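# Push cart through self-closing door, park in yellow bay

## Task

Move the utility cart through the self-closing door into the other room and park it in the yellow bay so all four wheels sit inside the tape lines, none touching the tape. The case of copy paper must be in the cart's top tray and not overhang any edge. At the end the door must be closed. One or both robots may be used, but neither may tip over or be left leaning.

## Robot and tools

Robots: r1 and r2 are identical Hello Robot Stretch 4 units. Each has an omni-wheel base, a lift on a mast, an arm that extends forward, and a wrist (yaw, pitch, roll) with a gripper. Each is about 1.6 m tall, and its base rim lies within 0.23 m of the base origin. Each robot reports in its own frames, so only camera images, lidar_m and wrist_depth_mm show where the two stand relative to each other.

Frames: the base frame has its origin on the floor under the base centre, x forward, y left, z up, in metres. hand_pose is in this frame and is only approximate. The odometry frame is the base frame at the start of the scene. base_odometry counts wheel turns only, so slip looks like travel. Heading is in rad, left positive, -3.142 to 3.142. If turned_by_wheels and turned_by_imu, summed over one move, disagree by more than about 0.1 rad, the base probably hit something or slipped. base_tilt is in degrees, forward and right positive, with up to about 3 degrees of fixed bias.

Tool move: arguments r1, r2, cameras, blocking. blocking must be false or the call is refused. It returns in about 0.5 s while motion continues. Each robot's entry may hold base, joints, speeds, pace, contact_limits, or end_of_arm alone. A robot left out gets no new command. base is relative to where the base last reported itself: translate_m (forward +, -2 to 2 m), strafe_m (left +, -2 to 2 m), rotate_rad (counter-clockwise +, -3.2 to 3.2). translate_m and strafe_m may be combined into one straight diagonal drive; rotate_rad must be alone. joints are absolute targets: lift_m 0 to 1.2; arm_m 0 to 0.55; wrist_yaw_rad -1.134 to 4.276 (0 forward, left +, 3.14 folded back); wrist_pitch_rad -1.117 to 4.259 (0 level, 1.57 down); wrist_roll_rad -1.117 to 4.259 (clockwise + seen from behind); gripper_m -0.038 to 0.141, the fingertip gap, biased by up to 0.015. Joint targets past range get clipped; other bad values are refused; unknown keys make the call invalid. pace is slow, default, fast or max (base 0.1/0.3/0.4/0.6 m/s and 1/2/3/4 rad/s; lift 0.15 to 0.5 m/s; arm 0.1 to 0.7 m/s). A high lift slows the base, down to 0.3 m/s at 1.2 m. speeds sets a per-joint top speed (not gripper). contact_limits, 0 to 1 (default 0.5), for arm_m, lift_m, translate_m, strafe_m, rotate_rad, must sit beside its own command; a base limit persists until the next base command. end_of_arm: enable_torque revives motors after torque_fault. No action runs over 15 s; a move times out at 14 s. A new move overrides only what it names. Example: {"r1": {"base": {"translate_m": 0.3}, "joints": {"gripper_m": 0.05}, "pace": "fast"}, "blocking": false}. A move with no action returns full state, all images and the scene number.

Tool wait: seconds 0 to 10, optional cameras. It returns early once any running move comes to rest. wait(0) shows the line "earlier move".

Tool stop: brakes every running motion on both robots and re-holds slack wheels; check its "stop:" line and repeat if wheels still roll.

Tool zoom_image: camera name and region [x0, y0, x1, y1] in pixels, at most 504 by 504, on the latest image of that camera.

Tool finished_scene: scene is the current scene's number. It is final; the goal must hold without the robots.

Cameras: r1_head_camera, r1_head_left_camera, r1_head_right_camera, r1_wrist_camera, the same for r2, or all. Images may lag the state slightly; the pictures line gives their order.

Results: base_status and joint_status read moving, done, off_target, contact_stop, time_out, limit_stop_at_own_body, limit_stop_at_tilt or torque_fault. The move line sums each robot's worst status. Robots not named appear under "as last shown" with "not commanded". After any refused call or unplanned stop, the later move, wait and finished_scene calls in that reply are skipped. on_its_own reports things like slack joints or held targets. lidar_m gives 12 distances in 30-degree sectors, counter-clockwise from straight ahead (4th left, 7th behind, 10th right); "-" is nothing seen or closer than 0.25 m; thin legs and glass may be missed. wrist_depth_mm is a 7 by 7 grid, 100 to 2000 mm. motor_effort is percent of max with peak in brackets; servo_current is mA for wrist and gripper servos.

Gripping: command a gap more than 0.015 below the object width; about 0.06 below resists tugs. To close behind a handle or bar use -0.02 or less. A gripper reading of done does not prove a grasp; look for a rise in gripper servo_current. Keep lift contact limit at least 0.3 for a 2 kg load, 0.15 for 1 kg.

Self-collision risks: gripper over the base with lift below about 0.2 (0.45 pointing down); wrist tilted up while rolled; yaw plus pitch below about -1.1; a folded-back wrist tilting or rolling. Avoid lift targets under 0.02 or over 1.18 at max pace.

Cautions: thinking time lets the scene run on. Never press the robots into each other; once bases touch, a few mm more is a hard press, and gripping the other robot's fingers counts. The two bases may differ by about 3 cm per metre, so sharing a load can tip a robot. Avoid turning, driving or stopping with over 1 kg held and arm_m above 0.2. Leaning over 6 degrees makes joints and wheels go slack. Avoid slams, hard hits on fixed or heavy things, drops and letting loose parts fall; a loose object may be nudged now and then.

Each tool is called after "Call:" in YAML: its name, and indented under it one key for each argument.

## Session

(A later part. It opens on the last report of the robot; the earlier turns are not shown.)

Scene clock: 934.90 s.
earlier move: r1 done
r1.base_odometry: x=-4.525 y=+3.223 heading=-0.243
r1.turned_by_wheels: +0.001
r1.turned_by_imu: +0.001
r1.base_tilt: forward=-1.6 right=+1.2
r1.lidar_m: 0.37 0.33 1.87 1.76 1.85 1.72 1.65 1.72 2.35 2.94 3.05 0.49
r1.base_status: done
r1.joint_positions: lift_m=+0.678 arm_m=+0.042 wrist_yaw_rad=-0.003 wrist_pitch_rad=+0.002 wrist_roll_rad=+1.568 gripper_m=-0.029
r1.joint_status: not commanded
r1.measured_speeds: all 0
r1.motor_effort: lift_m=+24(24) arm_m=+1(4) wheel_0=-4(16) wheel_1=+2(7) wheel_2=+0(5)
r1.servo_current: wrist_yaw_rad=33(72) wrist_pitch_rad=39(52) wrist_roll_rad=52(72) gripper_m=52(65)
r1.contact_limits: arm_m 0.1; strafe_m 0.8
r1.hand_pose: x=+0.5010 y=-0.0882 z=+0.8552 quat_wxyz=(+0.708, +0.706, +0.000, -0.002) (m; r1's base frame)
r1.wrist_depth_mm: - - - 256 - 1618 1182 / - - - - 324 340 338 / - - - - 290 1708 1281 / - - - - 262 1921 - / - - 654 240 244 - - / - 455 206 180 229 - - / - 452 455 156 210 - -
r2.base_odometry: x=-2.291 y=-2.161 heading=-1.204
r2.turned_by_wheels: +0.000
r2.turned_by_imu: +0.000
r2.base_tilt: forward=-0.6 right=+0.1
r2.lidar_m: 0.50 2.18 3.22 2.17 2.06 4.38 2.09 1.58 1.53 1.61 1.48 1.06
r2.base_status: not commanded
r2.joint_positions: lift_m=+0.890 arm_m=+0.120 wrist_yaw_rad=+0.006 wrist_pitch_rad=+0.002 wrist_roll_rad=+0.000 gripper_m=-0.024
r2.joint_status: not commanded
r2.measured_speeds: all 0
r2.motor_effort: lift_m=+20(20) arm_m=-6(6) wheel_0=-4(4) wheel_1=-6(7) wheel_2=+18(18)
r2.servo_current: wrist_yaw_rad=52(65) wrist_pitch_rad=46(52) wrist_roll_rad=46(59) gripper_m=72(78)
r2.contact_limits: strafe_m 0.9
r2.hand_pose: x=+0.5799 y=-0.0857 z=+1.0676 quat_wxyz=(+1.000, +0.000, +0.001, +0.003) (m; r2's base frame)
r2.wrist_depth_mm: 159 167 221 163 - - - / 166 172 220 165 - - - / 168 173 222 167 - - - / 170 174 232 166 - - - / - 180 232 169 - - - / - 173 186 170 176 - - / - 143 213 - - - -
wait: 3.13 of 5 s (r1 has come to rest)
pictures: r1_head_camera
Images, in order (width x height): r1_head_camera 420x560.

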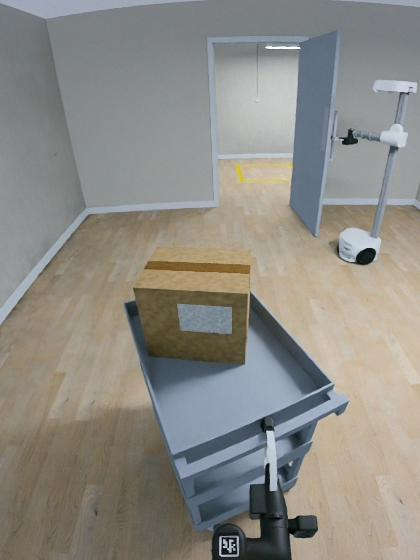

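Call:
move:
  blocking: false
  r1: {"base":{"strafe_m":0.28},"pace":"slow","contact_limits":{"strafe_m":0.8}}

Call:
wait:
  seconds: 5
  cameras: ["r1_head_camera"]

Scene clock: 945.97 s.
move: r1 moving
r1.base_odometry: x=-4.522 y=+3.237 heading=-0.243
r1.turned_by_wheels: +0.000
r1.turned_by_imu: -0.001
r1.base_tilt: forward=-1.6 right=+1.2
r1.lidar_m: 0.36 0.36 1.85 1.72 1.86 1.73 1.65 1.73 2.33 2.95 3.06 0.52
r1.base_status: strafe_m moving
r1.joint_positions: lift_m=+0.678 arm_m=+0.042 wrist_yaw_rad=-0.003 wrist_pitch_rad=+0.002 wrist_roll_rad=+1.568 gripper_m=-0.029
r1.joint_status: not commanded
r1.measured_speeds: translate_m=-0.001 strafe_m=+0.056 rotate_rad=+0.004 lift_m=+0.000 arm_m=+0.000 wrist_yaw_rad=+0.000 wrist_pitch_rad=+0.000 wrist_roll_rad=+0.000
r1.motor_effort: lift_m=+24(24) arm_m=-2(2) wheel_0=-11(11) wheel_1=+5(6) wheel_2=+0(2)
r1.servo_current: wrist_yaw_rad=39(65) wrist_pitch_rad=52(52) wrist_roll_rad=46(59) gripper_m=52(65)
r1.contact_limits: arm_m 0.1; strafe_m 0.8
r1.hand_pose: x=+0.5010 y=-0.0882 z=+0.8552 quat_wxyz=(+0.708, +0.706, +0.000, -0.002) (m; r1's base frame)
r1.wrist_depth_mm: - - - - - 1576 1182 / - - - - 319 338 342 / - - - - 283 1708 1281 / - - - 256 259 1808 - / - - 621 240 243 - - / - 452 204 182 228 - - / - 462 462 157 210 - -
r2: as last shown
r2.lidar_m: 0.50 2.13 3.21 2.22 2.06 4.38 2.06 1.56 1.51 1.61 1.47 1.06
r2.motor_effort: lift_m=+20(20) arm_m=-6(6) wheel_0=-4(4) wheel_1=-6(6) wheel_2=+17(18)
r2.servo_current: wrist_yaw_rad=52(59) wrist_pitch_rad=39(46) wrist_roll_rad=33(59) gripper_m=78(78)
r2.contact_limits: strafe_m 0.9
r2.wrist_depth_mm: 158 167 220 163 - - - / 166 173 222 165 - - - / 168 174 222 167 - - - / 170 174 233 166 - - - / - 180 233 169 - - - / - 173 186 171 176 - - / - 143 214 - - - -
pictures: none

Scene clock: 949.40 s.
earlier move: r1 done
r1.base_odometry: x=-4.458 y=+3.495 heading=-0.243
r1.turned_by_wheels: +0.000
r1.turned_by_imu: +0.001
r1.base_tilt: forward=-1.6 right=+1.2
r1.lidar_m: 0.43 0.43 1.57 1.47 1.59 1.73 1.65 1.73 2.36 3.20 3.32 0.46
r1.base_status: done
r1.joint_positions: lift_m=+0.678 arm_m=+0.042 wrist_yaw_rad=-0.003 wrist_pitch_rad=+0.002 wrist_roll_rad=+1.568 gripper_m=-0.029
r1.joint_status: not commanded
r1.measured_speeds: all 0
r1.motor_effort: lift_m=+24(24) arm_m=-4(4) wheel_0=-7(11) wheel_1=+1(7) wheel_2=+1(2)
r1.servo_current: wrist_yaw_rad=46(72) wrist_pitch_rad=46(52) wrist_roll_rad=59(72) gripper_m=46(65)
r1.contact_limits: arm_m 0.1; strafe_m 0.8
r1.hand_pose: x=+0.5010 y=-0.0882 z=+0.8552 quat_wxyz=(+0.708, +0.706, +0.000, -0.002) (m; r1's base frame)
r1.wrist_depth_mm: - - - 232 233 1661 1205 / - - - 232 233 1808 - / - - 574 232 232 - - / - 462 459 231 232 - - / - 512 496 230 232 - - / - - 206 181 232 - - / - - 597 139 230 - -
r2.base_odometry: x=-2.291 y=-2.161 heading=-1.204
r2.turned_by_wheels: +0.000
r2.turned_by_imu: +0.000
r2.base_tilt: forward=-0.6 right=+0.1
r2.lidar_m: 0.49 2.16 3.22 2.17 2.09 4.38 2.08 1.54 1.51 1.59 1.46 1.05
r2.base_status: not commanded
r2.joint_positions: lift_m=+0.890 arm_m=+0.120 wrist_yaw_rad=+0.006 wrist_pitch_rad=+0.002 wrist_roll_rad=+0.000 gripper_m=-0.024
r2.joint_status: not commanded
r2.measured_speeds: all 0
r2.motor_effort: lift_m=+20(20) arm_m=-5(6) wheel_0=-3(4) wheel_1=-6(6) wheel_2=+18(18)
r2.servo_current: wrist_yaw_rad=52(65) wrist_pitch_rad=33(46) wrist_roll_rad=59(59) gripper_m=72(78)
r2.contact_limits: strafe_m 0.9
r2.hand_pose: x=+0.5799 y=-0.0857 z=+1.0676 quat_wxyz=(+1.000, +0.000, +0.001, +0.003) (m; r2's base frame)
r2.wrist_depth_mm: 159 167 220 164 - - - / 167 172 222 165 - - - / 168 173 222 167 - - - / 169 174 232 167 - - - / - 179 232 169 - - - / - 173 186 171 176 - - / - 143 213 - - - -
wait: 3.43 of 5 s (r1 has come to rest)
pictures: r1_head_camera
Images, in order (width x height): r1_head_camera 420x560.

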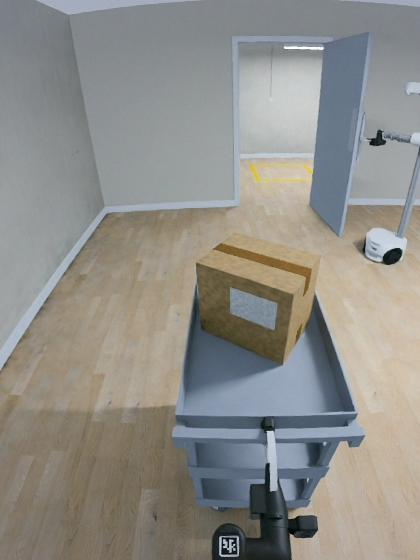

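Call:
move:
  blocking: false
  r1: {"base":{"strafe_m":0.17},"pace":"slow","contact_limits":{"strafe_m":0.8}}

Call:
wait:
  seconds: 4
  cameras: ["r1_head_camera"]

Scene clock: 960.00 s.
move: r1 moving
r1.base_odometry: x=-4.454 y=+3.509 heading=-0.244
r1.turned_by_wheels: -0.001
r1.turned_by_imu: -0.001
r1.base_tilt: forward=-1.5 right=+1.3
r1.lidar_m: 0.43 0.46 1.55 1.46 1.55 1.76 1.65 1.74 2.36 3.22 3.32 0.48
r1.base_status: strafe_m moving
r1.joint_positions: lift_m=+0.678 arm_m=+0.042 wrist_yaw_rad=-0.003 wrist_pitch_rad=+0.002 wrist_roll_rad=+1.568 gripper_m=-0.029
r1.joint_status: not commanded
r1.measured_speeds: translate_m=+0.000 strafe_m=+0.056 rotate_rad=-0.003 lift_m=+0.000 arm_m=+0.000 wrist_yaw_rad=+0.000 wrist_pitch_rad=+0.000 wrist_roll_rad=+0.000
r1.motor_effort: lift_m=+24(24) arm_m=-3(4) wheel_0=-9(13) wheel_1=+3(6) wheel_2=+0(1)
r1.servo_current: wrist_yaw_rad=52(72) wrist_pitch_rad=39(46) wrist_roll_rad=52(65) gripper_m=59(59)
r1.contact_limits: arm_m 0.1; strafe_m 0.8
r1.hand_pose: x=+0.5010 y=-0.0882 z=+0.8552 quat_wxyz=(+0.708, +0.706, +0.000, -0.002) (m; r1's base frame)
r1.wrist_depth_mm: - - - 230 230 1756 1281 / - - - 229 231 1756 - / - - 554 229 230 - - / - 466 466 231 230 - - / - 512 500 229 232 - - / - - 205 181 232 - - / - - 609 138 231 - -
r2: as last shown
r2.lidar_m: 0.52 2.15 3.22 2.14 2.11 4.36 2.10 1.55 1.51 1.60 1.44 1.08
r2.motor_effort: lift_m=+20(20) arm_m=-6(6) wheel_0=-3(4) wheel_1=-6(6) wheel_2=+17(18)
r2.servo_current: wrist_yaw_rad=52(59) wrist_pitch_rad=39(46) wrist_roll_rad=52(59) gripper_m=65(72)
r2.contact_limits: strafe_m 0.9
r2.wrist_depth_mm: 158 167 221 164 - - - / 166 173 222 165 - - - / 168 173 222 167 - - - / 170 174 232 167 - - - / - 180 232 169 - - - / - 174 186 170 176 - - / - 143 214 - - - -
pictures: none

Scene clock: 962.33 s.
earlier move: r1 done
r1.base_odometry: x=-4.417 y=+3.660 heading=-0.243
r1.turned_by_wheels: +0.000
r1.turned_by_imu: +0.001
r1.base_tilt: forward=-1.6 right=+1.3
r1.lidar_m: 0.45 2.00 1.37 1.31 1.42 1.75 1.67 1.73 2.35 3.37 3.50 0.42
r1.base_status: done
r1.joint_positions: lift_m=+0.678 arm_m=+0.042 wrist_yaw_rad=-0.003 wrist_pitch_rad=+0.002 wrist_roll_rad=+1.568 gripper_m=-0.029
r1.joint_status: not commanded
r1.measured_speeds: all 0
r1.motor_effort: lift_m=+24(24) arm_m=-3(4) wheel_0=-6(13) wheel_1=+1(6) wheel_2=+0(1)
r1.servo_current: wrist_yaw_rad=46(72) wrist_pitch_rad=33(52) wrist_roll_rad=33(65) gripper_m=59(65)
r1.contact_limits: arm_m 0.1; strafe_m 0.8
r1.hand_pose: x=+0.5010 y=-0.0882 z=+0.8552 quat_wxyz=(+0.708, +0.706, +0.000, -0.002) (m; r1's base frame)
r1.wrist_depth_mm: - - - 193 195 - - / - 512 488 200 202 - - / - 439 439 151 209 - - / - 504 500 216 216 - - / - - 580 162 226 - - / - - 205 182 230 1808 - / - - - 139 177 1576 1281
r2.base_odometry: x=-2.291 y=-2.161 heading=-1.204
r2.turned_by_wheels: +0.000
r2.turned_by_imu: +0.000
r2.base_tilt: forward=-0.6 right=+0.1
r2.lidar_m: 0.48 2.18 3.22 2.20 2.15 4.39 2.09 1.54 1.52 1.60 1.44 1.10
r2.base_status: not commanded
r2.joint_positions: lift_m=+0.890 arm_m=+0.120 wrist_yaw_rad=+0.006 wrist_pitch_rad=+0.002 wrist_roll_rad=+0.000 gripper_m=-0.024
r2.joint_status: not commanded
r2.measured_speeds: all 0
r2.motor_effort: lift_m=+20(20) arm_m=-6(6) wheel_0=-4(4) wheel_1=-6(6) wheel_2=+18(18)
r2.servo_current: wrist_yaw_rad=46(59) wrist_pitch_rad=39(52) wrist_roll_rad=46(65) gripper_m=65(78)
r2.contact_limits: strafe_m 0.9
r2.hand_pose: x=+0.5799 y=-0.0857 z=+1.0676 quat_wxyz=(+1.000, +0.000, +0.001, +0.003) (m; r2's base frame)
r2.wrist_depth_mm: 159 167 220 163 - - - / 166 173 221 165 - - - / 168 173 223 166 - - - / 170 174 232 167 - - - / - 179 231 169 - - - / - 174 186 170 176 - - / - 143 215 - - - -
wait: 2.33 of 4 s (r1 has come to rest)
pictures: r1_head_camera
Images, in order (width x height): r1_head_camera 420x560.

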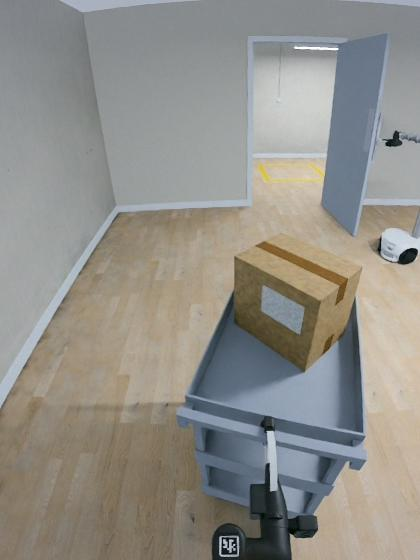

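Call:
move:
  blocking: false
  r1: {"base":{"translate_m":0.7,"strafe_m":-0.15},"pace":"slow","contact_limits":{"translate_m":0.8}}

Call:
wait:
  seconds: 3.5
  cameras: ["r1_head_camera"]

Call:
wait:
  seconds: 5
  cameras: ["r1_head_camera"]

Scene clock: 972.73 s.
move: r1 moving
r1.base_odometry: x=-4.406 y=+3.654 heading=-0.243
r1.turned_by_wheels: +0.000
r1.turned_by_imu: +0.000
r1.base_tilt: forward=-1.6 right=+1.2
r1.lidar_m: 0.46 1.99 1.40 1.31 1.38 1.77 1.67 1.74 2.39 3.37 3.47 0.43
r1.base_status: translate_m moving; strafe_m moving
r1.joint_positions: lift_m=+0.678 arm_m=+0.042 wrist_yaw_rad=-0.003 wrist_pitch_rad=+0.002 wrist_roll_rad=+1.568 gripper_m=-0.029
r1.joint_status: not commanded
r1.measured_speeds: translate_m=+0.048 strafe_m=-0.010 rotate_rad=+0.003 lift_m=+0.000 arm_m=+0.000 wrist_yaw_rad=+0.000 wrist_pitch_rad=+0.000 wrist_roll_rad=+0.000
r1.motor_effort: lift_m=+24(24) arm_m=+1(4) wheel_0=+7(7) wheel_1=+4(5) wheel_2=-9(9)
r1.servo_current: wrist_yaw_rad=46(72) wrist_pitch_rad=39(46) wrist_roll_rad=46(52) gripper_m=52(59)
r1.contact_limits: arm_m 0.1; translate_m 0.8
r1.hand_pose: x=+0.5010 y=-0.0882 z=+0.8552 quat_wxyz=(+0.708, +0.706, +0.000, -0.002) (m; r1's base frame)
r1.wrist_depth_mm: - - - 193 195 - - / - 517 492 200 202 - - / - 439 439 150 210 - - / - 500 488 214 217 - - / - - 574 221 225 - - / - - 640 182 230 1756 - / - - - 140 177 1537 -
r2: as last shown
r2.base_tilt: forward=-0.6 right=+0.0
r2.lidar_m: 0.49 2.17 3.22 2.22 2.13 4.37 2.09 1.55 1.50 1.63 1.47 1.07
r2.motor_effort: lift_m=+20(20) arm_m=-5(6) wheel_0=-4(4) wheel_1=-6(6) wheel_2=+18(18)
r2.servo_current: wrist_yaw_rad=52(65) wrist_pitch_rad=33(52) wrist_roll_rad=46(52) gripper_m=65(78)
r2.contact_limits: strafe_m 0.9
r2.wrist_depth_mm: 158 167 219 164 - - - / 166 172 222 165 - - - / 168 173 222 167 - - - / 170 173 232 167 - - - / - 179 232 169 - - - / - 173 185 170 176 - - / - 143 214 - - - -
pictures: none

Scene clock: 976.23 s.
earlier move: r1 moving
r1.base_odometry: x=-4.101 y=+3.506 heading=-0.243
r1.turned_by_wheels: +0.000
r1.turned_by_imu: +0.001
r1.base_tilt: forward=-1.6 right=+1.2
r1.lidar_m: 0.45 0.54 1.48 1.38 1.44 2.01 1.99 2.11 2.81 3.30 3.43 0.41
r1.base_status: translate_m moving; strafe_m moving
r1.joint_positions: lift_m=+0.678 arm_m=+0.042 wrist_yaw_rad=+0.001 wrist_pitch_rad=+0.002 wrist_roll_rad=+1.568 gripper_m=-0.029
r1.joint_status: not commanded
r1.measured_speeds: translate_m=+0.099 strafe_m=-0.020 rotate_rad=+0.005 lift_m=+0.000 arm_m=+0.000 wrist_yaw_rad=+0.000 wrist_pitch_rad=+0.000 wrist_roll_rad=+0.000
r1.motor_effort: lift_m=+24(24) arm_m=+4(4) wheel_0=+6(12) wheel_1=+4(8) wheel_2=-4(9)
r1.servo_current: wrist_yaw_rad=33(72) wrist_pitch_rad=39(52) wrist_roll_rad=46(65) gripper_m=59(59)
r1.contact_limits: arm_m 0.1; translate_m 0.8
r1.hand_pose: x=+0.5014 y=-0.0871 z=+0.8552 quat_wxyz=(+0.708, +0.706, +0.001, +0.000) (m; r1's base frame)
r1.wrist_depth_mm: - - 574 186 189 - - / - 484 466 195 196 - - / - 430 430 202 204 - - / - 530 496 - 216 - - / - - 603 160 224 - - / - - - 181 229 1921 - / - - 184 139 176 1537 1308
r2.base_odometry: x=-2.291 y=-2.161 heading=-1.204
r2.turned_by_wheels: +0.000
r2.turned_by_imu: +0.000
r2.base_tilt: forward=-0.6 right=+0.1
r2.lidar_m: 0.48 2.15 3.23 1.85 1.93 4.38 2.07 1.55 1.52 1.62 1.47 1.08
r2.base_status: not commanded
r2.joint_positions: lift_m=+0.890 arm_m=+0.120 wrist_yaw_rad=+0.006 wrist_pitch_rad=+0.002 wrist_roll_rad=+0.000 gripper_m=-0.024
r2.joint_status: not commanded
r2.measured_speeds: all 0
r2.motor_effort: lift_m=+20(20) arm_m=-6(6) wheel_0=-4(4) wheel_1=-6(6) wheel_2=+18(18)
r2.servo_current: wrist_yaw_rad=52(65) wrist_pitch_rad=39(52) wrist_roll_rad=39(59) gripper_m=72(78)
r2.contact_limits: strafe_m 0.9
r2.hand_pose: x=+0.5799 y=-0.0857 z=+1.0676 quat_wxyz=(+1.000, +0.000, +0.001, +0.003) (m; r2's base frame)
r2.wrist_depth_mm: 159 167 220 164 - - - / 166 173 222 165 - - - / 168 173 223 166 - - - / 170 174 232 167 - - - / - 179 232 169 - - - / - 173 186 170 176 - - / - 143 214 - - - -
wait: 3.50 s; no rest
pictures: r1_head_camera
Images, in order (width x height): r1_head_camera 420x560.

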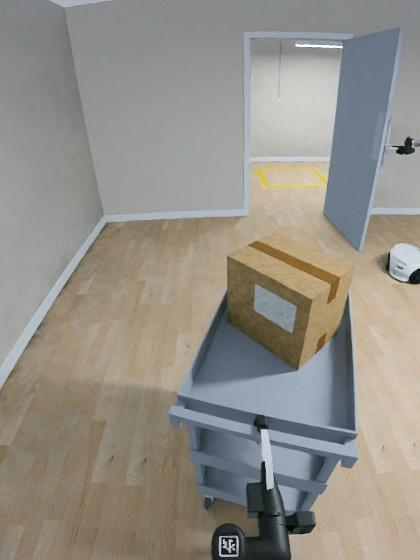

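Scene clock: 980.67 s.
earlier move: r1 done
r1.base_odometry: x=-3.774 y=+3.346 heading=-0.243
r1.turned_by_wheels: +0.000
r1.turned_by_imu: +0.000
r1.base_tilt: forward=-1.6 right=+1.2
r1.lidar_m: 0.46 0.58 1.60 1.47 1.56 2.11 2.35 2.48 3.31 3.22 3.31 0.43
r1.base_status: done
r1.joint_positions: lift_m=+0.678 arm_m=+0.042 wrist_yaw_rad=+0.001 wrist_pitch_rad=+0.002 wrist_roll_rad=+1.568 gripper_m=-0.029
r1.joint_status: not commanded
r1.measured_speeds: all 0
r1.motor_effort: lift_m=+24(24) arm_m=+4(4) wheel_0=+6(12) wheel_1=+2(8) wheel_2=-1(9)
r1.servo_current: wrist_yaw_rad=65(72) wrist_pitch_rad=46(52) wrist_roll_rad=33(72) gripper_m=59(59)
r1.contact_limits: arm_m 0.1; translate_m 0.8
r1.hand_pose: x=+0.5014 y=-0.0871 z=+0.8552 quat_wxyz=(+0.708, +0.706, +0.001, +0.000) (m; r1's base frame)
r1.wrist_depth_mm: - - 521 - 182 - - / - 442 439 187 192 - - / - 439 439 - 201 - - / - 554 517 - 209 - - / - - 627 - 223 1808 - / - - - 182 231 1756 - / - - - 140 177 1618 1366
r2.base_odometry: x=-2.291 y=-2.161 heading=-1.204
r2.turned_by_wheels: +0.000
r2.turned_by_imu: +0.001
r2.base_tilt: forward=-0.6 right=+0.1
r2.lidar_m: 0.50 2.19 3.21 1.54 2.00 4.39 2.10 1.56 1.51 1.61 1.47 1.04
r2.base_status: not commanded
r2.joint_positions: lift_m=+0.890 arm_m=+0.120 wrist_yaw_rad=+0.006 wrist_pitch_rad=+0.002 wrist_roll_rad=+0.000 gripper_m=-0.024
r2.joint_status: not commanded
r2.measured_speeds: all 0
r2.motor_effort: lift_m=+20(20) arm_m=-5(6) wheel_0=-4(4) wheel_1=-6(6) wheel_2=+18(18)
r2.servo_current: wrist_yaw_rad=52(72) wrist_pitch_rad=39(52) wrist_roll_rad=59(59) gripper_m=72(78)
r2.contact_limits: strafe_m 0.9
r2.hand_pose: x=+0.5799 y=-0.0857 z=+1.0676 quat_wxyz=(+1.000, +0.000, +0.001, +0.003) (m; r2's base frame)
r2.wrist_depth_mm: 159 167 220 164 - - - / 166 172 222 165 - - - / 168 174 223 167 - - - / 169 174 231 167 - - - / - 180 232 169 - - - / - 174 187 170 176 - - / - 143 215 - - - -
wait: 4.43 of 5 s (r1 has come to rest)
pictures: r1_head_camera
Images, in order (width x height): r1_head_camera 420x560.

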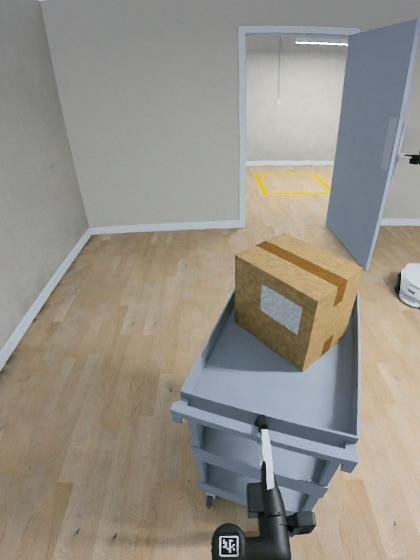

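Call:
move:
  blocking: false
  r1: {"base":{"translate_m":0.5,"strafe_m":-0.08},"pace":"slow","contact_limits":{"translate_m":0.8}}

Call:
wait:
  seconds: 7
  cameras: ["r1_head_camera"]

Scene clock: 987.30 s.
move: r1 moving
r1.base_odometry: x=-3.762 y=+3.341 heading=-0.243
r1.turned_by_wheels: +0.000
r1.turned_by_imu: +0.000
r1.base_tilt: forward=-1.5 right=+1.3
r1.lidar_m: 0.46 0.55 1.60 1.47 1.55 2.14 2.36 2.49 3.34 3.21 3.32 0.41
r1.base_status: translate_m moving; strafe_m moving
r1.joint_positions: lift_m=+0.678 arm_m=+0.042 wrist_yaw_rad=+0.001 wrist_pitch_rad=+0.002 wrist_roll_rad=+1.568 gripper_m=-0.029
r1.joint_status: not commanded
r1.measured_speeds: translate_m=+0.049 strafe_m=-0.008 rotate_rad=-0.002 lift_m=+0.000 arm_m=+0.000 wrist_yaw_rad=+0.000 wrist_pitch_rad=+0.000 wrist_roll_rad=+0.000
r1.motor_effort: lift_m=+24(24) arm_m=+4(4) wheel_0=+7(9) wheel_1=+5(6) wheel_2=-7(7)
r1.servo_current: wrist_yaw_rad=52(72) wrist_pitch_rad=39(46) wrist_roll_rad=46(52) gripper_m=52(59)
r1.contact_limits: arm_m 0.1; translate_m 0.8
r1.hand_pose: x=+0.5014 y=-0.0871 z=+0.8552 quat_wxyz=(+0.708, +0.706, +0.001, +0.000) (m; r1's base frame)
r1.wrist_depth_mm: - - 512 - 182 - - / - 439 439 187 191 - - / - 436 436 - 201 - - / - 549 517 - 210 - - / - - 627 - 224 1808 - / - - - 182 231 1808 - / - - - 139 176 1576 1336
r2: as last shown
r2.turned_by_imu: +0.000
r2.lidar_m: 0.51 2.12 3.22 1.53 2.01 4.37 2.09 1.56 1.47 1.60 1.47 1.07
r2.motor_effort: lift_m=+20(20) arm_m=-6(6) wheel_0=-4(4) wheel_1=-6(6) wheel_2=+18(18)
r2.servo_current: wrist_yaw_rad=46(59) wrist_pitch_rad=46(46) wrist_roll_rad=39(52) gripper_m=72(78)
r2.contact_limits: strafe_m 0.9
r2.wrist_depth_mm: 158 167 220 164 - - - / 166 173 222 165 - - - / 168 173 222 166 - - - / 170 174 232 167 - - - / - 180 232 169 - - - / - 174 186 170 176 - - / - 143 214 - - - -
pictures: none

Scene clock: 993.13 s.
earlier move: r1 done
r1.base_odometry: x=-3.308 y=+3.148 heading=-0.243
r1.turned_by_wheels: +0.000
r1.turned_by_imu: -0.001
r1.base_tilt: forward=-1.6 right=+1.3
r1.lidar_m: 0.47 2.38 1.68 1.60 1.65 2.27 2.87 2.97 3.25 3.12 1.96 0.42
r1.base_status: done
r1.joint_positions: lift_m=+0.678 arm_m=+0.042 wrist_yaw_rad=+0.000 wrist_pitch_rad=+0.002 wrist_roll_rad=+1.568 gripper_m=-0.029
r1.joint_status: not commanded
r1.measured_speeds: all 0
r1.motor_effort: lift_m=+24(24) arm_m=+4(4) wheel_0=+1(10) wheel_1=+1(7) wheel_2=-4(8)
r1.servo_current: wrist_yaw_rad=52(72) wrist_pitch_rad=46(52) wrist_roll_rad=46(72) gripper_m=52(65)
r1.contact_limits: arm_m 0.1; translate_m 0.8
r1.hand_pose: x=+0.5013 y=-0.0874 z=+0.8552 quat_wxyz=(+0.708, +0.706, +0.001, -0.001) (m; r1's base frame)
r1.wrist_depth_mm: - 504 492 122 178 - - / - 421 421 183 189 - - / - 442 442 - 198 - - / - - 525 - 208 - - / - - - 156 223 1921 - / - - 205 182 231 1863 - / - - - 139 166 1576 1366
r2.base_odometry: x=-2.291 y=-2.161 heading=-1.204
r2.turned_by_wheels: +0.000
r2.turned_by_imu: +0.001
r2.base_tilt: forward=-0.6 right=+0.1
r2.lidar_m: 0.50 2.17 1.37 1.15 2.17 4.37 2.09 1.58 1.51 1.61 1.45 1.06
r2.base_status: not commanded
r2.joint_positions: lift_m=+0.890 arm_m=+0.120 wrist_yaw_rad=+0.006 wrist_pitch_rad=+0.002 wrist_roll_rad=+0.000 gripper_m=-0.024
r2.joint_status: not commanded
r2.measured_speeds: all 0
r2.motor_effort: lift_m=+20(20) arm_m=-6(6) wheel_0=-4(4) wheel_1=-6(7) wheel_2=+18(18)
r2.servo_current: wrist_yaw_rad=65(72) wrist_pitch_rad=39(46) wrist_roll_rad=52(59) gripper_m=72(78)
r2.contact_limits: strafe_m 0.9
r2.hand_pose: x=+0.5799 y=-0.0857 z=+1.0676 quat_wxyz=(+1.000, +0.000, +0.001, +0.003) (m; r2's base frame)
r2.wrist_depth_mm: 159 167 220 164 - - - / 166 173 222 165 - - - / 168 173 223 166 - - - / 170 174 232 167 - - - / - 179 232 169 - - - / - 173 186 170 176 - - / - 143 215 - - - -
wait: 5.83 of 7 s (r1 has come to rest)
pictures: r1_head_camera
Images, in order (width x height): r1_head_camera 420x560.

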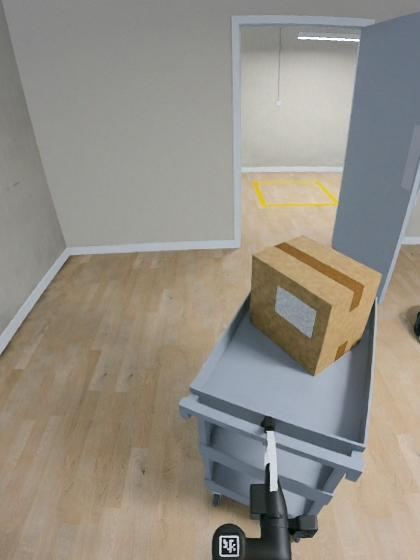

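Call:
move:
  blocking: false
  r1: {"base":{"translate_m":0.75,"strafe_m":-0.23},"pace":"slow","contact_limits":{"translate_m":0.8}}

Call:
wait:
  seconds: 4
  cameras: ["r1_head_camera"]

Call:
wait:
  seconds: 6
  cameras: ["r1_head_camera"]

Scene clock: 1000.77 s.
move: r1 moving
r1.base_odometry: x=-3.296 y=+3.141 heading=-0.243
r1.turned_by_wheels: +0.000
r1.turned_by_imu: +0.000
r1.base_tilt: forward=-1.6 right=+1.3
r1.lidar_m: 0.47 2.39 1.71 1.61 1.68 2.25 2.89 2.99 3.28 3.12 1.97 0.41
r1.base_status: translate_m moving; strafe_m moving
r1.joint_positions: lift_m=+0.678 arm_m=+0.042 wrist_yaw_rad=+0.000 wrist_pitch_rad=+0.002 wrist_roll_rad=+1.568 gripper_m=-0.029
r1.joint_status: not commanded
r1.measured_speeds: translate_m=+0.048 strafe_m=-0.015 rotate_rad=+0.001 lift_m=+0.000 arm_m=+0.000 wrist_yaw_rad=+0.000 wrist_pitch_rad=+0.000 wrist_roll_rad=+0.000
r1.motor_effort: lift_m=+24(24) arm_m=+4(4) wheel_0=+7(8) wheel_1=+4(4) wheel_2=-7(11)
r1.servo_current: wrist_yaw_rad=52(65) wrist_pitch_rad=46(46) wrist_roll_rad=59(65) gripper_m=52(59)
r1.contact_limits: arm_m 0.1; translate_m 0.8
r1.hand_pose: x=+0.5012 y=-0.0875 z=+0.8552 quat_wxyz=(+0.708, +0.706, +0.001, -0.001) (m; r1's base frame)
r1.wrist_depth_mm: - 504 484 121 177 - - / - 418 421 182 187 - - / - 442 442 - 197 - - / - - 530 - 206 - - / - - - - 222 1921 - / - - 208 181 231 1808 - / - - - 138 165 1576 1336
r2: as last shown
r2.turned_by_imu: +0.000
r2.lidar_m: 0.51 2.14 1.39 1.14 2.12 4.36 2.10 1.57 1.52 1.61 1.47 1.05
r2.motor_effort: lift_m=+20(20) arm_m=-6(6) wheel_0=-3(4) wheel_1=-6(6) wheel_2=+18(18)
r2.servo_current: wrist_yaw_rad=52(52) wrist_pitch_rad=39(46) wrist_roll_rad=52(59) gripper_m=72(72)
r2.contact_limits: strafe_m 0.9
r2.wrist_depth_mm: 158 167 220 164 - - - / 166 173 221 165 - - - / 168 173 222 167 - - - / 170 174 231 166 - - - / - 179 232 169 - - - / - 174 186 170 176 - - / - 143 215 - - - -
pictures: none

Scene clock: 1004.77 s.
earlier move: r1 moving
r1.base_odometry: x=-2.962 y=+2.941 heading=-0.243
r1.turned_by_wheels: +0.000
r1.turned_by_imu: +0.000
r1.base_tilt: forward=-1.6 right=+1.3
r1.lidar_m: 0.47 2.52 1.84 1.71 1.79 2.36 3.27 3.37 3.16 2.99 1.64 0.41
r1.base_status: translate_m moving; strafe_m moving
r1.joint_positions: lift_m=+0.678 arm_m=+0.042 wrist_yaw_rad=+0.000 wrist_pitch_rad=+0.002 wrist_roll_rad=+1.568 gripper_m=-0.029
r1.joint_status: not commanded
r1.measured_speeds: translate_m=+0.096 strafe_m=-0.030 rotate_rad=+0.002 lift_m=+0.000 arm_m=+0.000 wrist_yaw_rad=+0.000 wrist_pitch_rad=+0.000 wrist_roll_rad=+0.000
r1.motor_effort: lift_m=+24(24) arm_m=+4(4) wheel_0=+7(10) wheel_1=+4(7) wheel_2=-4(11)
r1.servo_current: wrist_yaw_rad=59(72) wrist_pitch_rad=39(52) wrist_roll_rad=39(72) gripper_m=52(65)
r1.contact_limits: arm_m 0.1; translate_m 0.8
r1.hand_pose: x=+0.5012 y=-0.0875 z=+0.8552 quat_wxyz=(+0.708, +0.706, +0.001, -0.001) (m; r1's base frame)
r1.wrist_depth_mm: - 452 433 110 168 - - / - 410 397 121 178 - - / - 455 455 185 190 - - / - - 554 - 204 - - / - - - - 221 1808 - / - - - 183 230 1808 - / - - 184 135 173 1499 1308
r2.base_odometry: x=-2.291 y=-2.161 heading=-1.204
r2.turned_by_wheels: +0.000
r2.turned_by_imu: +0.001
r2.base_tilt: forward=-0.5 right=+0.1
r2.lidar_m: 0.50 2.14 0.91 1.00 4.51 4.38 2.08 1.56 1.52 1.60 1.47 1.04
r2.base_status: not commanded
r2.joint_positions: lift_m=+0.890 arm_m=+0.120 wrist_yaw_rad=+0.006 wrist_pitch_rad=+0.002 wrist_roll_rad=+0.000 gripper_m=-0.024
r2.joint_status: not commanded
r2.measured_speeds: all 0
r2.motor_effort: lift_m=+20(20) arm_m=-6(6) wheel_0=-3(4) wheel_1=-6(6) wheel_2=+18(18)
r2.servo_current: wrist_yaw_rad=46(72) wrist_pitch_rad=39(46) wrist_roll_rad=39(65) gripper_m=65(78)
r2.contact_limits: strafe_m 0.9
r2.hand_pose: x=+0.5799 y=-0.0857 z=+1.0676 quat_wxyz=(+1.000, +0.000, +0.001, +0.003) (m; r2's base frame)
r2.wrist_depth_mm: 158 167 221 164 - - - / 166 172 222 165 - - - / 168 173 223 167 - - - / 170 174 231 166 - - - / - 179 232 169 - - - / - 173 186 171 176 - - / - 143 213 - - - -
wait: 4.00 s; no rest
pictures: r1_head_camera
Images, in order (width x height): r1_head_camera 420x560.

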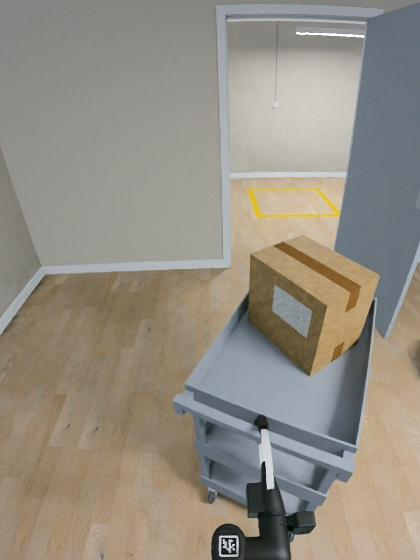

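Scene clock: 1009.33 s.
earlier move: r1 done
r1.base_odometry: x=-2.635 y=+2.745 heading=-0.242
r1.turned_by_wheels: +0.000
r1.turned_by_imu: +0.001
r1.base_tilt: forward=-1.6 right=+1.3
r1.lidar_m: 0.46 2.23 1.94 1.86 1.92 2.57 3.68 3.77 3.02 2.89 1.35 0.41
r1.base_status: done
r1.joint_positions: lift_m=+0.678 arm_m=+0.042 wrist_yaw_rad=+0.000 wrist_pitch_rad=+0.002 wrist_roll_rad=+1.568 gripper_m=-0.029
r1.joint_status: not commanded
r1.measured_speeds: all 0
r1.motor_effort: lift_m=+24(24) arm_m=+4(4) wheel_0=+6(10) wheel_1=+3(7) wheel_2=-1(11)
r1.servo_current: wrist_yaw_rad=26(72) wrist_pitch_rad=39(52) wrist_roll_rad=46(72) gripper_m=59(65)
r1.contact_limits: arm_m 0.1; translate_m 0.8
r1.hand_pose: x=+0.5012 y=-0.0875 z=+0.8552 quat_wxyz=(+0.708, +0.706, +0.001, -0.001) (m; r1's base frame)
r1.wrist_depth_mm: - 452 439 - 168 - - / 1863 407 399 121 179 - - / 1863 449 455 185 191 - - / 1863 - 554 - 204 - - / - - 640 - 221 1708 - / - - 182 182 230 1661 - / - 138 162 135 166 - 1308
r2.base_odometry: x=-2.291 y=-2.161 heading=-1.204
r2.turned_by_wheels: +0.000
r2.turned_by_imu: +0.001
r2.base_tilt: forward=-0.6 right=+0.1
r2.lidar_m: 0.48 0.84 0.79 1.10 4.51 4.38 2.10 1.57 1.51 1.60 1.48 1.08
r2.base_status: not commanded
r2.joint_positions: lift_m=+0.890 arm_m=+0.120 wrist_yaw_rad=+0.006 wrist_pitch_rad=+0.002 wrist_roll_rad=+0.000 gripper_m=-0.024
r2.joint_status: not commanded
r2.measured_speeds: all 0
r2.motor_effort: lift_m=+20(20) arm_m=-6(6) wheel_0=-3(4) wheel_1=-6(6) wheel_2=+18(18)
r2.servo_current: wrist_yaw_rad=52(72) wrist_pitch_rad=39(46) wrist_roll_rad=52(65) gripper_m=72(78)
r2.contact_limits: strafe_m 0.9
r2.hand_pose: x=+0.5799 y=-0.0857 z=+1.0676 quat_wxyz=(+1.000, +0.000, +0.001, +0.003) (m; r2's base frame)
r2.wrist_depth_mm: 159 167 220 164 - - - / 166 173 221 165 - - - / 168 173 222 166 - - - / 170 173 231 167 - - - / - 179 232 168 - - - / - 174 187 171 176 - - / - 143 214 - - - -
wait: 4.57 of 6 s (r1 has come to rest)
pictures: r1_head_camera
Images, in order (width x height): r1_head_camera 420x560.

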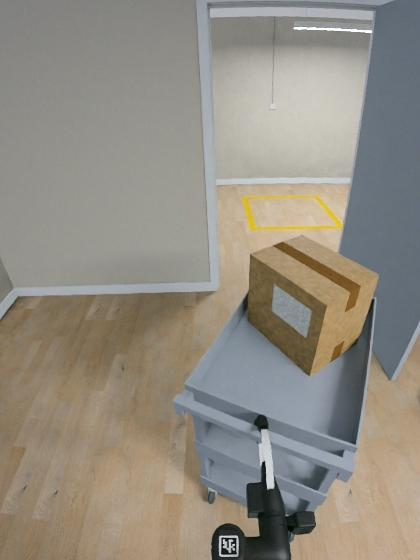

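Call:
move:
  blocking: false
  r1: {"base":{"translate_m":0.1,"strafe_m":-0.14},"pace":"slow","contact_limits":{"translate_m":0.8}}

Call:
wait:
  seconds: 4
  cameras: ["r1_head_camera"]

Scene clock: 1044.70 s.
move: r1 moving
r1.base_odometry: x=-2.630 y=+2.733 heading=-0.242
r1.turned_by_wheels: +0.000
r1.turned_by_imu: +0.000
r1.base_tilt: forward=-1.6 right=+1.3
r1.lidar_m: 0.45 2.26 1.95 1.86 1.93 2.60 3.69 3.74 3.02 2.87 1.34 0.42
r1.base_status: translate_m moving; strafe_m moving
r1.joint_positions: lift_m=+0.678 arm_m=+0.042 wrist_yaw_rad=+0.000 wrist_pitch_rad=+0.002 wrist_roll_rad=+1.568 gripper_m=-0.029
r1.joint_status: not commanded
r1.measured_speeds: translate_m=+0.028 strafe_m=-0.039 rotate_rad=+0.000 lift_m=+0.000 arm_m=+0.000 wrist_yaw_rad=+0.000 wrist_pitch_rad=+0.000 wrist_roll_rad=+0.000
r1.motor_effort: lift_m=+24(24) arm_m=+4(4) wheel_0=+11(12) wheel_1=-4(5) wheel_2=-3(5)
r1.servo_current: wrist_yaw_rad=59(59) wrist_pitch_rad=39(52) wrist_roll_rad=39(65) gripper_m=52(59)
r1.contact_limits: arm_m 0.1; translate_m 0.8
r1.hand_pose: x=+0.5013 y=-0.0874 z=+0.8552 quat_wxyz=(+0.708, +0.706, +0.001, -0.001) (m; r1's base frame)
r1.wrist_depth_mm: 1863 455 442 112 169 - - / 1863 404 410 120 179 - - / 1863 449 449 186 191 - - / 1921 - 549 - 204 - - / - - 634 - 220 1756 - / - - 182 183 231 1661 - / - 138 169 136 174 - 1366
r2: as last shown
r2.turned_by_imu: +0.000
r2.lidar_m: 0.50 0.77 0.81 1.09 4.49 4.38 2.08 1.55 1.52 1.60 1.49 1.04
r2.motor_effort: lift_m=+20(20) arm_m=-6(6) wheel_0=-4(4) wheel_1=-6(6) wheel_2=+18(18)
r2.servo_current: wrist_yaw_rad=52(59) wrist_pitch_rad=46(46) wrist_roll_rad=52(52) gripper_m=78(78)
r2.contact_limits: strafe_m 0.9
r2.wrist_depth_mm: 158 167 220 164 - - - / 166 173 222 165 - - - / 168 173 221 167 - - - / 169 174 233 167 - - - / - 179 231 169 - - - / - 174 186 170 177 - - / - 143 213 - - - -
pictures: none

Scene clock: 1047.20 s.
earlier move: r1 done
r1.base_odometry: x=-2.571 y=+2.585 heading=-0.242
r1.turned_by_wheels: +0.000
r1.turned_by_imu: +0.000
r1.base_tilt: forward=-1.6 right=+1.3
r1.lidar_m: 0.46 0.56 2.06 1.98 2.06 2.80 3.80 3.85 2.88 2.73 1.16 0.43
r1.base_status: done
r1.joint_positions: lift_m=+0.678 arm_m=+0.042 wrist_yaw_rad=+0.001 wrist_pitch_rad=+0.002 wrist_roll_rad=+1.568 gripper_m=-0.029
r1.joint_status: not commanded
r1.measured_speeds: all 0
r1.motor_effort: lift_m=+24(24) arm_m=+4(4) wheel_0=+7(12) wheel_1=-3(6) wheel_2=-1(5)
r1.servo_current: wrist_yaw_rad=52(72) wrist_pitch_rad=39(52) wrist_roll_rad=52(72) gripper_m=52(59)
r1.contact_limits: arm_m 0.1; translate_m 0.8
r1.hand_pose: x=+0.5014 y=-0.0870 z=+0.8552 quat_wxyz=(+0.708, +0.706, +0.001, +0.000) (m; r1's base frame)
r1.wrist_depth_mm: - - 564 187 190 - - / 1756 496 462 195 197 - - / 1808 433 436 202 205 - - / 1756 508 492 - 216 - - / 1756 - 585 160 224 - - / - - 183 182 232 1808 - / - 138 161 140 176 1576 1336
r2.base_odometry: x=-2.291 y=-2.161 heading=-1.204
r2.turned_by_wheels: +0.000
r2.turned_by_imu: +0.000
r2.base_tilt: forward=-0.6 right=+0.1
r2.lidar_m: 0.48 0.78 0.79 1.13 4.50 4.37 2.06 1.57 1.51 1.63 1.44 1.07
r2.base_status: not commanded
r2.joint_positions: lift_m=+0.890 arm_m=+0.120 wrist_yaw_rad=+0.006 wrist_pitch_rad=+0.002 wrist_roll_rad=+0.000 gripper_m=-0.024
r2.joint_status: not commanded
r2.measured_speeds: all 0
r2.motor_effort: lift_m=+20(20) arm_m=-6(6) wheel_0=-3(4) wheel_1=-6(6) wheel_2=+17(18)
r2.servo_current: wrist_yaw_rad=46(65) wrist_pitch_rad=46(46) wrist_roll_rad=46(59) gripper_m=78(78)
r2.contact_limits: strafe_m 0.9
r2.hand_pose: x=+0.5799 y=-0.0857 z=+1.0676 quat_wxyz=(+1.000, +0.000, +0.001, +0.003) (m; r2's base frame)
r2.wrist_depth_mm: 158 167 220 164 - - - / 166 173 222 165 - - - / 168 173 221 167 - - - / 170 174 232 167 - - - / - 180 232 169 - - - / - 174 187 171 176 - - / - 143 214 - - - -
wait: 2.50 of 4 s (r1 has come to rest)
pictures: r1_head_camera
Images, in order (width x height): r1_head_camera 420x560.

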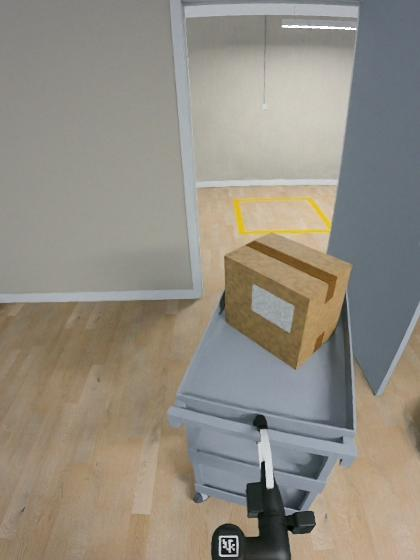

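Call:
move:
  blocking: false
  r1: {"base":{"translate_m":0.25,"strafe_m":-0.13},"pace":"slow","contact_limits":{"translate_m":0.8}}

Call:
wait:
  seconds: 4
  cameras: ["r1_head_camera"]

Scene clock: 1053.47 s.
move: r1 moving
r1.base_odometry: x=-2.561 y=+2.576 heading=-0.242
r1.turned_by_wheels: +0.000
r1.turned_by_imu: +0.000
r1.base_tilt: forward=-1.6 right=+1.3
r1.lidar_m: 0.46 0.56 2.10 2.00 2.07 2.81 3.80 3.86 2.88 2.73 1.15 0.42
r1.base_status: translate_m moving; strafe_m moving
r1.joint_positions: lift_m=+0.678 arm_m=+0.042 wrist_yaw_rad=+0.001 wrist_pitch_rad=+0.002 wrist_roll_rad=+1.568 gripper_m=-0.029
r1.joint_status: not commanded
r1.measured_speeds: translate_m=+0.048 strafe_m=-0.025 rotate_rad=-0.001 lift_m=+0.000 arm_m=+0.000 wrist_yaw_rad=+0.000 wrist_pitch_rad=+0.000 wrist_roll_rad=+0.000
r1.motor_effort: lift_m=+24(24) arm_m=+4(4) wheel_0=+8(12) wheel_1=+3(5) wheel_2=-8(8)
r1.servo_current: wrist_yaw_rad=46(59) wrist_pitch_rad=39(52) wrist_roll_rad=39(59) gripper_m=59(59)
r1.contact_limits: arm_m 0.1; translate_m 0.8
r1.hand_pose: x=+0.5014 y=-0.0870 z=+0.8552 quat_wxyz=(+0.708, +0.706, +0.001, +0.000) (m; r1's base frame)
r1.wrist_depth_mm: - - 554 190 193 - - / 1808 508 466 198 200 - - / 1808 439 436 204 207 - - / 1808 504 488 213 216 - - / 1808 - 580 161 225 - - / - - 182 181 230 1808 - / - 139 168 140 177 - -
r2: as last shown
r2.lidar_m: 0.49 0.77 0.78 1.10 4.50 4.38 2.08 1.57 1.51 1.61 1.47 1.04
r2.motor_effort: lift_m=+20(20) arm_m=-6(6) wheel_0=-4(4) wheel_1=-6(6) wheel_2=+18(18)
r2.servo_current: wrist_yaw_rad=46(59) wrist_pitch_rad=46(46) wrist_roll_rad=39(52) gripper_m=65(78)
r2.contact_limits: strafe_m 0.9
r2.wrist_depth_mm: 159 167 220 164 - - - / 165 173 221 165 - - - / 168 174 222 166 - - - / 170 174 232 167 - - - / - 179 232 169 - - - / - 174 186 170 176 - - / - 143 214 - - - -
pictures: none

Scene clock: 1056.97 s.
earlier move: r1 done
r1.base_odometry: x=-2.360 y=+2.399 heading=-0.242
r1.turned_by_wheels: +0.000
r1.turned_by_imu: -0.002
r1.base_tilt: forward=-1.6 right=+1.3
r1.lidar_m: 0.44 0.49 2.21 2.11 2.22 2.94 4.07 3.79 2.73 1.01 0.95 0.46
r1.base_status: done
r1.joint_positions: lift_m=+0.678 arm_m=+0.042 wrist_yaw_rad=+0.000 wrist_pitch_rad=+0.002 wrist_roll_rad=+1.568 gripper_m=-0.029
r1.joint_status: not commanded
r1.measured_speeds: all 0
r1.motor_effort: lift_m=+24(24) arm_m=+4(4) wheel_0=+3(12) wheel_1=+2(5) wheel_2=-3(9)
r1.servo_current: wrist_yaw_rad=46(72) wrist_pitch_rad=39(59) wrist_roll_rad=59(78) gripper_m=52(65)
r1.contact_limits: arm_m 0.1; translate_m 0.8
r1.hand_pose: x=+0.5012 y=-0.0875 z=+0.8552 quat_wxyz=(+0.708, +0.706, +0.001, -0.001) (m; r1's base frame)
r1.wrist_depth_mm: - - - 213 214 - - / - - 580 216 217 - - / - 504 477 220 222 - - / - 477 466 224 225 - - / - - 525 227 229 - - / - - 569 182 232 - - / - 139 161 139 236 - -
r2.base_odometry: x=-2.291 y=-2.161 heading=-1.204
r2.turned_by_wheels: +0.000
r2.turned_by_imu: +0.000
r2.base_tilt: forward=-0.6 right=+0.1
r2.lidar_m: 0.48 0.72 0.72 0.94 4.52 4.39 2.09 1.57 1.51 1.61 1.46 1.04
r2.base_status: not commanded
r2.joint_positions: lift_m=+0.890 arm_m=+0.120 wrist_yaw_rad=+0.006 wrist_pitch_rad=+0.002 wrist_roll_rad=+0.000 gripper_m=-0.024
r2.joint_status: not commanded
r2.measured_speeds: all 0
r2.motor_effort: lift_m=+20(20) arm_m=-6(6) wheel_0=-3(4) wheel_1=-6(6) wheel_2=+18(18)
r2.servo_current: wrist_yaw_rad=59(65) wrist_pitch_rad=39(46) wrist_roll_rad=52(59) gripper_m=65(78)
r2.contact_limits: strafe_m 0.9
r2.hand_pose: x=+0.5799 y=-0.0857 z=+1.0676 quat_wxyz=(+1.000, +0.000, +0.001, +0.003) (m; r2's base frame)
r2.wrist_depth_mm: 159 167 220 164 - - - / 166 173 221 165 - - - / 168 173 222 166 - - - / 169 174 232 167 - - - / 539 180 231 169 - - - / 539 174 186 170 176 - - / 530 143 214 - - - -
wait: 3.50 of 4 s (r1 has come to rest)
pictures: r1_head_camera
Images, in order (width x height): r1_head_camera 420x560.

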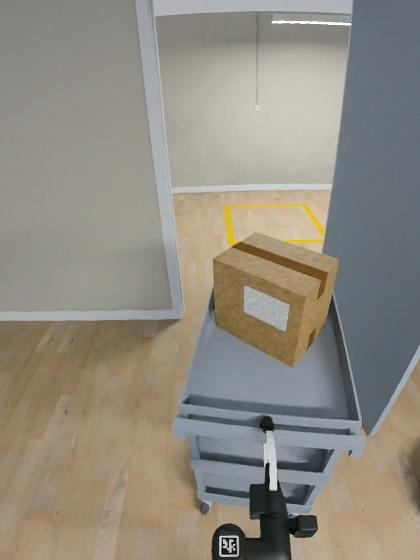

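Call:
move:
  blocking: false
  r1: {"base":{"translate_m":0.4,"strafe_m":-0.06},"pace":"slow","contact_limits":{"translate_m":0.7}}

Call:
wait:
  seconds: 5
  cameras: ["r1_head_camera","r1_wrist_camera"]

Scene clock: 1067.17 s.
move: r1 moving
r1.base_odometry: x=-2.348 y=+2.394 heading=-0.242
r1.turned_by_wheels: +0.000
r1.turned_by_imu: +0.000
r1.base_tilt: forward=-1.6 right=+1.3
r1.lidar_m: 0.43 0.49 2.23 2.12 2.19 2.96 4.09 3.82 2.72 0.99 0.93 0.46
r1.base_status: translate_m moving; strafe_m moving
r1.joint_positions: lift_m=+0.678 arm_m=+0.042 wrist_yaw_rad=+0.000 wrist_pitch_rad=+0.002 wrist_roll_rad=+1.568 gripper_m=-0.029
r1.joint_status: not commanded
r1.measured_speeds: translate_m=+0.048 strafe_m=-0.007 rotate_rad=+0.000 lift_m=+0.000 arm_m=+0.000 wrist_yaw_rad=+0.000 wrist_pitch_rad=+0.000 wrist_roll_rad=+0.000
r1.motor_effort: lift_m=+24(24) arm_m=+4(4) wheel_0=+5(8) wheel_1=+5(5) wheel_2=-8(9)
r1.servo_current: wrist_yaw_rad=52(52) wrist_pitch_rad=39(46) wrist_roll_rad=52(52) gripper_m=59(59)
r1.contact_limits: arm_m 0.1; translate_m 0.7
r1.hand_pose: x=+0.5012 y=-0.0875 z=+0.8552 quat_wxyz=(+0.708, +0.706, +0.001, -0.001) (m; r1's base frame)
r1.wrist_depth_mm: - - - 213 215 - - / - - 554 217 218 - - / - 500 477 219 222 - - / - 477 466 224 224 - - / - - 530 227 229 - - / 1537 - 208 181 231 - - / - 139 162 139 236 - -
r2: as last shown
r2.base_tilt: forward=-0.5 right=+0.0
r2.lidar_m: 0.50 0.72 0.72 0.95 4.50 4.36 2.09 1.56 1.52 1.60 1.45 1.07
r2.servo_current: wrist_yaw_rad=52(65) wrist_pitch_rad=46(46) wrist_roll_rad=59(59) gripper_m=65(72)
r2.contact_limits: strafe_m 0.9
r2.wrist_depth_mm: 159 167 220 164 - - - / 166 172 222 165 - - - / 168 173 223 166 - - - / 170 173 232 166 - - - / 530 179 231 169 - - - / 521 173 186 170 176 - - / 512 143 213 - - - -
pictures: none

Scene clock: 1071.97 s.
earlier move: r1 done
r1.base_odometry: x=-1.986 y=+2.245 heading=-0.242
r1.turned_by_wheels: +0.000
r1.turned_by_imu: -0.002
r1.base_tilt: forward=-1.6 right=+1.3
r1.lidar_m: 0.45 1.49 2.02 2.20 2.29 3.04 - 3.71 2.67 0.78 0.80 0.43
r1.base_status: done
r1.joint_positions: lift_m=+0.678 arm_m=+0.042 wrist_yaw_rad=-0.001 wrist_pitch_rad=+0.002 wrist_roll_rad=+1.568 gripper_m=-0.029
r1.joint_status: not commanded
r1.measured_speeds: all 0
r1.motor_effort: lift_m=+24(24) arm_m=+4(4) wheel_0=+1(8) wheel_1=+2(8) wheel_2=-4(10)
r1.servo_current: wrist_yaw_rad=33(72) wrist_pitch_rad=46(52) wrist_roll_rad=52(72) gripper_m=52(65)
r1.contact_limits: arm_m 0.1; translate_m 0.7
r1.hand_pose: x=+0.5012 y=-0.0877 z=+0.8552 quat_wxyz=(+0.708, +0.706, +0.000, -0.001) (m; r1's base frame)
r1.wrist_depth_mm: - - - 200 203 - - / - 559 525 208 208 - - / - 449 449 212 214 - - / - 488 484 219 220 - - / - - 559 223 227 - - / - - 204 180 232 1756 - / - - 180 139 240 - -
r2.base_odometry: x=-2.291 y=-2.161 heading=-1.204
r2.turned_by_wheels: +0.000
r2.turned_by_imu: +0.001
r2.base_tilt: forward=-0.6 right=+0.1
r2.lidar_m: 0.50 0.76 0.80 3.42 4.52 4.38 2.07 1.58 1.51 1.62 1.45 1.07
r2.base_status: not commanded
r2.joint_positions: lift_m=+0.890 arm_m=+0.120 wrist_yaw_rad=+0.006 wrist_pitch_rad=+0.002 wrist_roll_rad=+0.000 gripper_m=-0.024
r2.joint_status: not commanded
r2.measured_speeds: all 0
r2.motor_effort: lift_m=+20(20) arm_m=-6(6) wheel_0=-4(4) wheel_1=-6(6) wheel_2=+17(18)
r2.servo_current: wrist_yaw_rad=52(65) wrist_pitch_rad=46(52) wrist_roll_rad=46(59) gripper_m=78(78)
r2.contact_limits: strafe_m 0.9
r2.hand_pose: x=+0.5799 y=-0.0857 z=+1.0676 quat_wxyz=(+1.000, +0.000, +0.001, +0.003) (m; r2's base frame)
r2.wrist_depth_mm: 159 167 220 163 - - - / 166 173 222 165 - - - / 168 174 222 166 - - - / 170 174 233 167 - - - / - 180 231 169 - - - / 168 174 186 171 176 - - / 166 143 213 - - - -
wait: 4.80 of 5 s (r1 has come to rest)
pictures: r1_head_camera, r1_wrist_camera
Images, in order (width x height): r1_head_camera 420x560, r1_wrist_camera 616x392.

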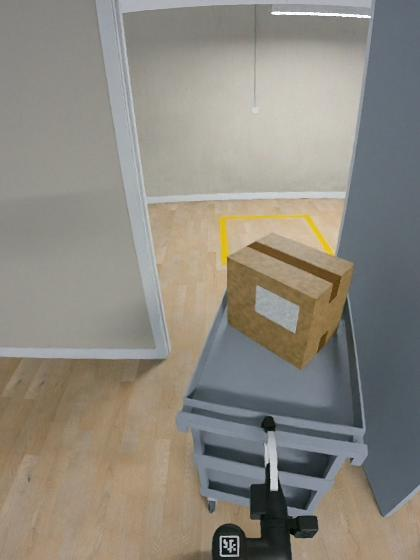

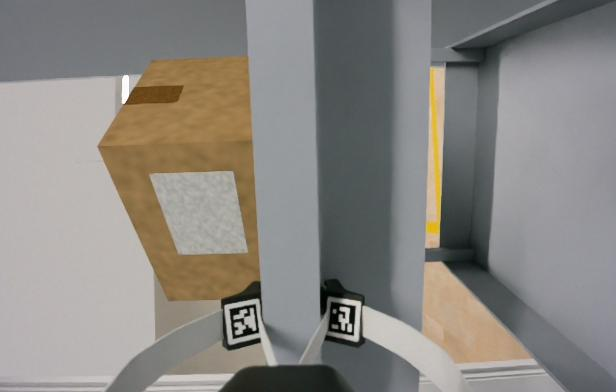

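Call:
move:
  blocking: false
  r1: {"base":{"translate_m":0.02,"strafe_m":-0.07},"pace":"slow","contact_limits":{"translate_m":0.4}}

Call:
wait:
  seconds: 3
  cameras: ["r1_head_camera","r1_head_right_camera"]

Scene clock: 1082.73 s.
move: r1 moving
r1.base_odometry: x=-1.986 y=+2.232 heading=-0.242
r1.turned_by_wheels: +0.000
r1.turned_by_imu: +0.000
r1.base_tilt: forward=-1.6 right=+1.3
r1.lidar_m: 0.45 0.56 2.04 2.19 2.29 3.04 - 3.70 2.64 0.78 0.80 0.45
r1.base_status: translate_m moving; strafe_m moving
r1.joint_positions: lift_m=+0.678 arm_m=+0.042 wrist_yaw_rad=-0.001 wrist_pitch_rad=+0.002 wrist_roll_rad=+1.568 gripper_m=-0.029
r1.joint_status: not commanded
r1.measured_speeds: translate_m=+0.013 strafe_m=-0.050 rotate_rad=-0.002 lift_m=+0.000 arm_m=+0.000 wrist_yaw_rad=+0.000 wrist_pitch_rad=+0.000 wrist_roll_rad=+0.000
r1.motor_effort: lift_m=+24(24) arm_m=+4(4) wheel_0=+11(11) wheel_1=-6(8) wheel_2=-4(6)
r1.servo_current: wrist_yaw_rad=59(65) wrist_pitch_rad=52(52) wrist_roll_rad=46(65) gripper_m=52(59)
r1.contact_limits: arm_m 0.1; translate_m 0.4
r1.hand_pose: x=+0.5012 y=-0.0877 z=+0.8552 quat_wxyz=(+0.708, +0.706, +0.000, -0.001) (m; r1's base frame)
r1.wrist_depth_mm: - - - 198 201 - - / - 580 521 204 206 - - / - 445 442 209 213 - - / - 496 480 217 220 - - / - - 559 223 226 - - / - - 615 182 231 1808 - / - - 180 140 240 - -
r2: as last shown
r2.turned_by_imu: +0.000
r2.lidar_m: 0.51 0.78 0.79 3.44 4.50 4.39 2.08 1.56 1.52 1.60 1.47 1.07
r2.motor_effort: lift_m=+20(20) arm_m=-6(6) wheel_0=-3(4) wheel_1=-6(6) wheel_2=+18(18)
r2.servo_current: wrist_yaw_rad=52(59) wrist_pitch_rad=39(46) wrist_roll_rad=59(59) gripper_m=65(72)
r2.contact_limits: strafe_m 0.9
r2.wrist_depth_mm: 158 167 220 164 - - - / 166 173 223 166 - - - / 168 174 222 166 - - - / 170 174 232 167 - - - / - 180 231 169 - - - / 168 174 186 171 177 - - / 165 143 214 - - - -
pictures: none

Scene clock: 1084.20 s.
earlier move: r1 done
r1.base_odometry: x=-1.984 y=+2.173 heading=-0.242
r1.turned_by_wheels: +0.000
r1.turned_by_imu: +0.000
r1.base_tilt: forward=-1.6 right=+1.2
r1.lidar_m: 0.45 0.49 2.02 2.25 2.34 3.15 - 3.59 2.58 0.71 0.75 0.44
r1.base_status: done
r1.joint_positions: lift_m=+0.678 arm_m=+0.042 wrist_yaw_rad=+0.002 wrist_pitch_rad=+0.002 wrist_roll_rad=+1.568 gripper_m=-0.029
r1.joint_status: not commanded
r1.measured_speeds: all 0
r1.motor_effort: lift_m=+24(24) arm_m=+4(4) wheel_0=+7(13) wheel_1=-2(8) wheel_2=-2(6)
r1.servo_current: wrist_yaw_rad=46(65) wrist_pitch_rad=46(52) wrist_roll_rad=59(65) gripper_m=52(59)
r1.contact_limits: arm_m 0.1; translate_m 0.4
r1.hand_pose: x=+0.5014 y=-0.0869 z=+0.8552 quat_wxyz=(+0.708, +0.706, +0.001, +0.000) (m; r1's base frame)
r1.wrist_depth_mm: - - - 202 204 - - / - - 525 209 209 - - / - 462 442 212 214 - - / - 484 469 220 220 - - / - - 549 223 228 - - / - - 603 182 231 1756 - / - - 177 140 176 - -
r2.base_odometry: x=-2.291 y=-2.161 heading=-1.204
r2.turned_by_wheels: +0.000
r2.turned_by_imu: +0.000
r2.base_tilt: forward=-0.6 right=+0.1
r2.lidar_m: 0.51 0.74 0.74 3.42 4.51 4.38 2.10 1.57 1.51 1.60 1.48 1.06
r2.base_status: not commanded
r2.joint_positions: lift_m=+0.890 arm_m=+0.120 wrist_yaw_rad=+0.006 wrist_pitch_rad=+0.002 wrist_roll_rad=+0.000 gripper_m=-0.024
r2.joint_status: not commanded
r2.measured_speeds: all 0
r2.motor_effort: lift_m=+20(20) arm_m=-5(6) wheel_0=-4(4) wheel_1=-6(6) wheel_2=+18(18)
r2.servo_current: wrist_yaw_rad=59(65) wrist_pitch_rad=39(46) wrist_roll_rad=39(59) gripper_m=72(78)
r2.contact_limits: strafe_m 0.9
r2.hand_pose: x=+0.5799 y=-0.0857 z=+1.0676 quat_wxyz=(+1.000, +0.000, +0.001, +0.003) (m; r2's base frame)
r2.wrist_depth_mm: 158 167 221 163 - - - / 166 173 222 165 - - - / 168 173 223 167 - - - / 170 174 231 166 - - - / - 179 232 169 - - - / 167 173 186 171 176 - - / 171 143 213 - - - -
wait: 1.47 of 3 s (r1 has come to rest)
pictures: r1_head_camera, r1_head_right_camera
Images, in order (width x height): r1_head_camera 420x560, r1_head_right_camera 420x672.

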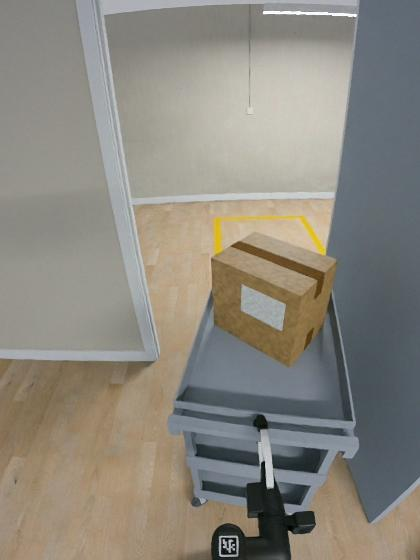

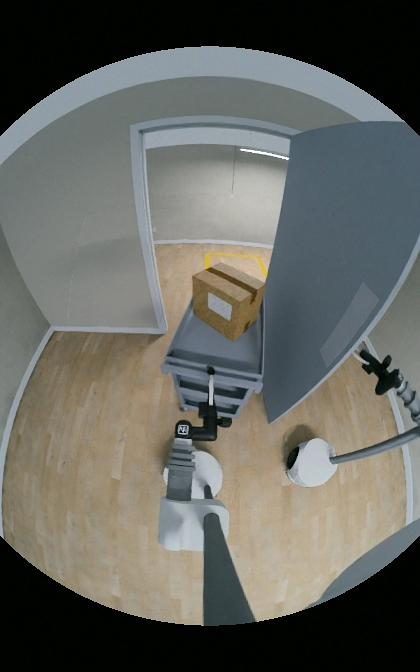

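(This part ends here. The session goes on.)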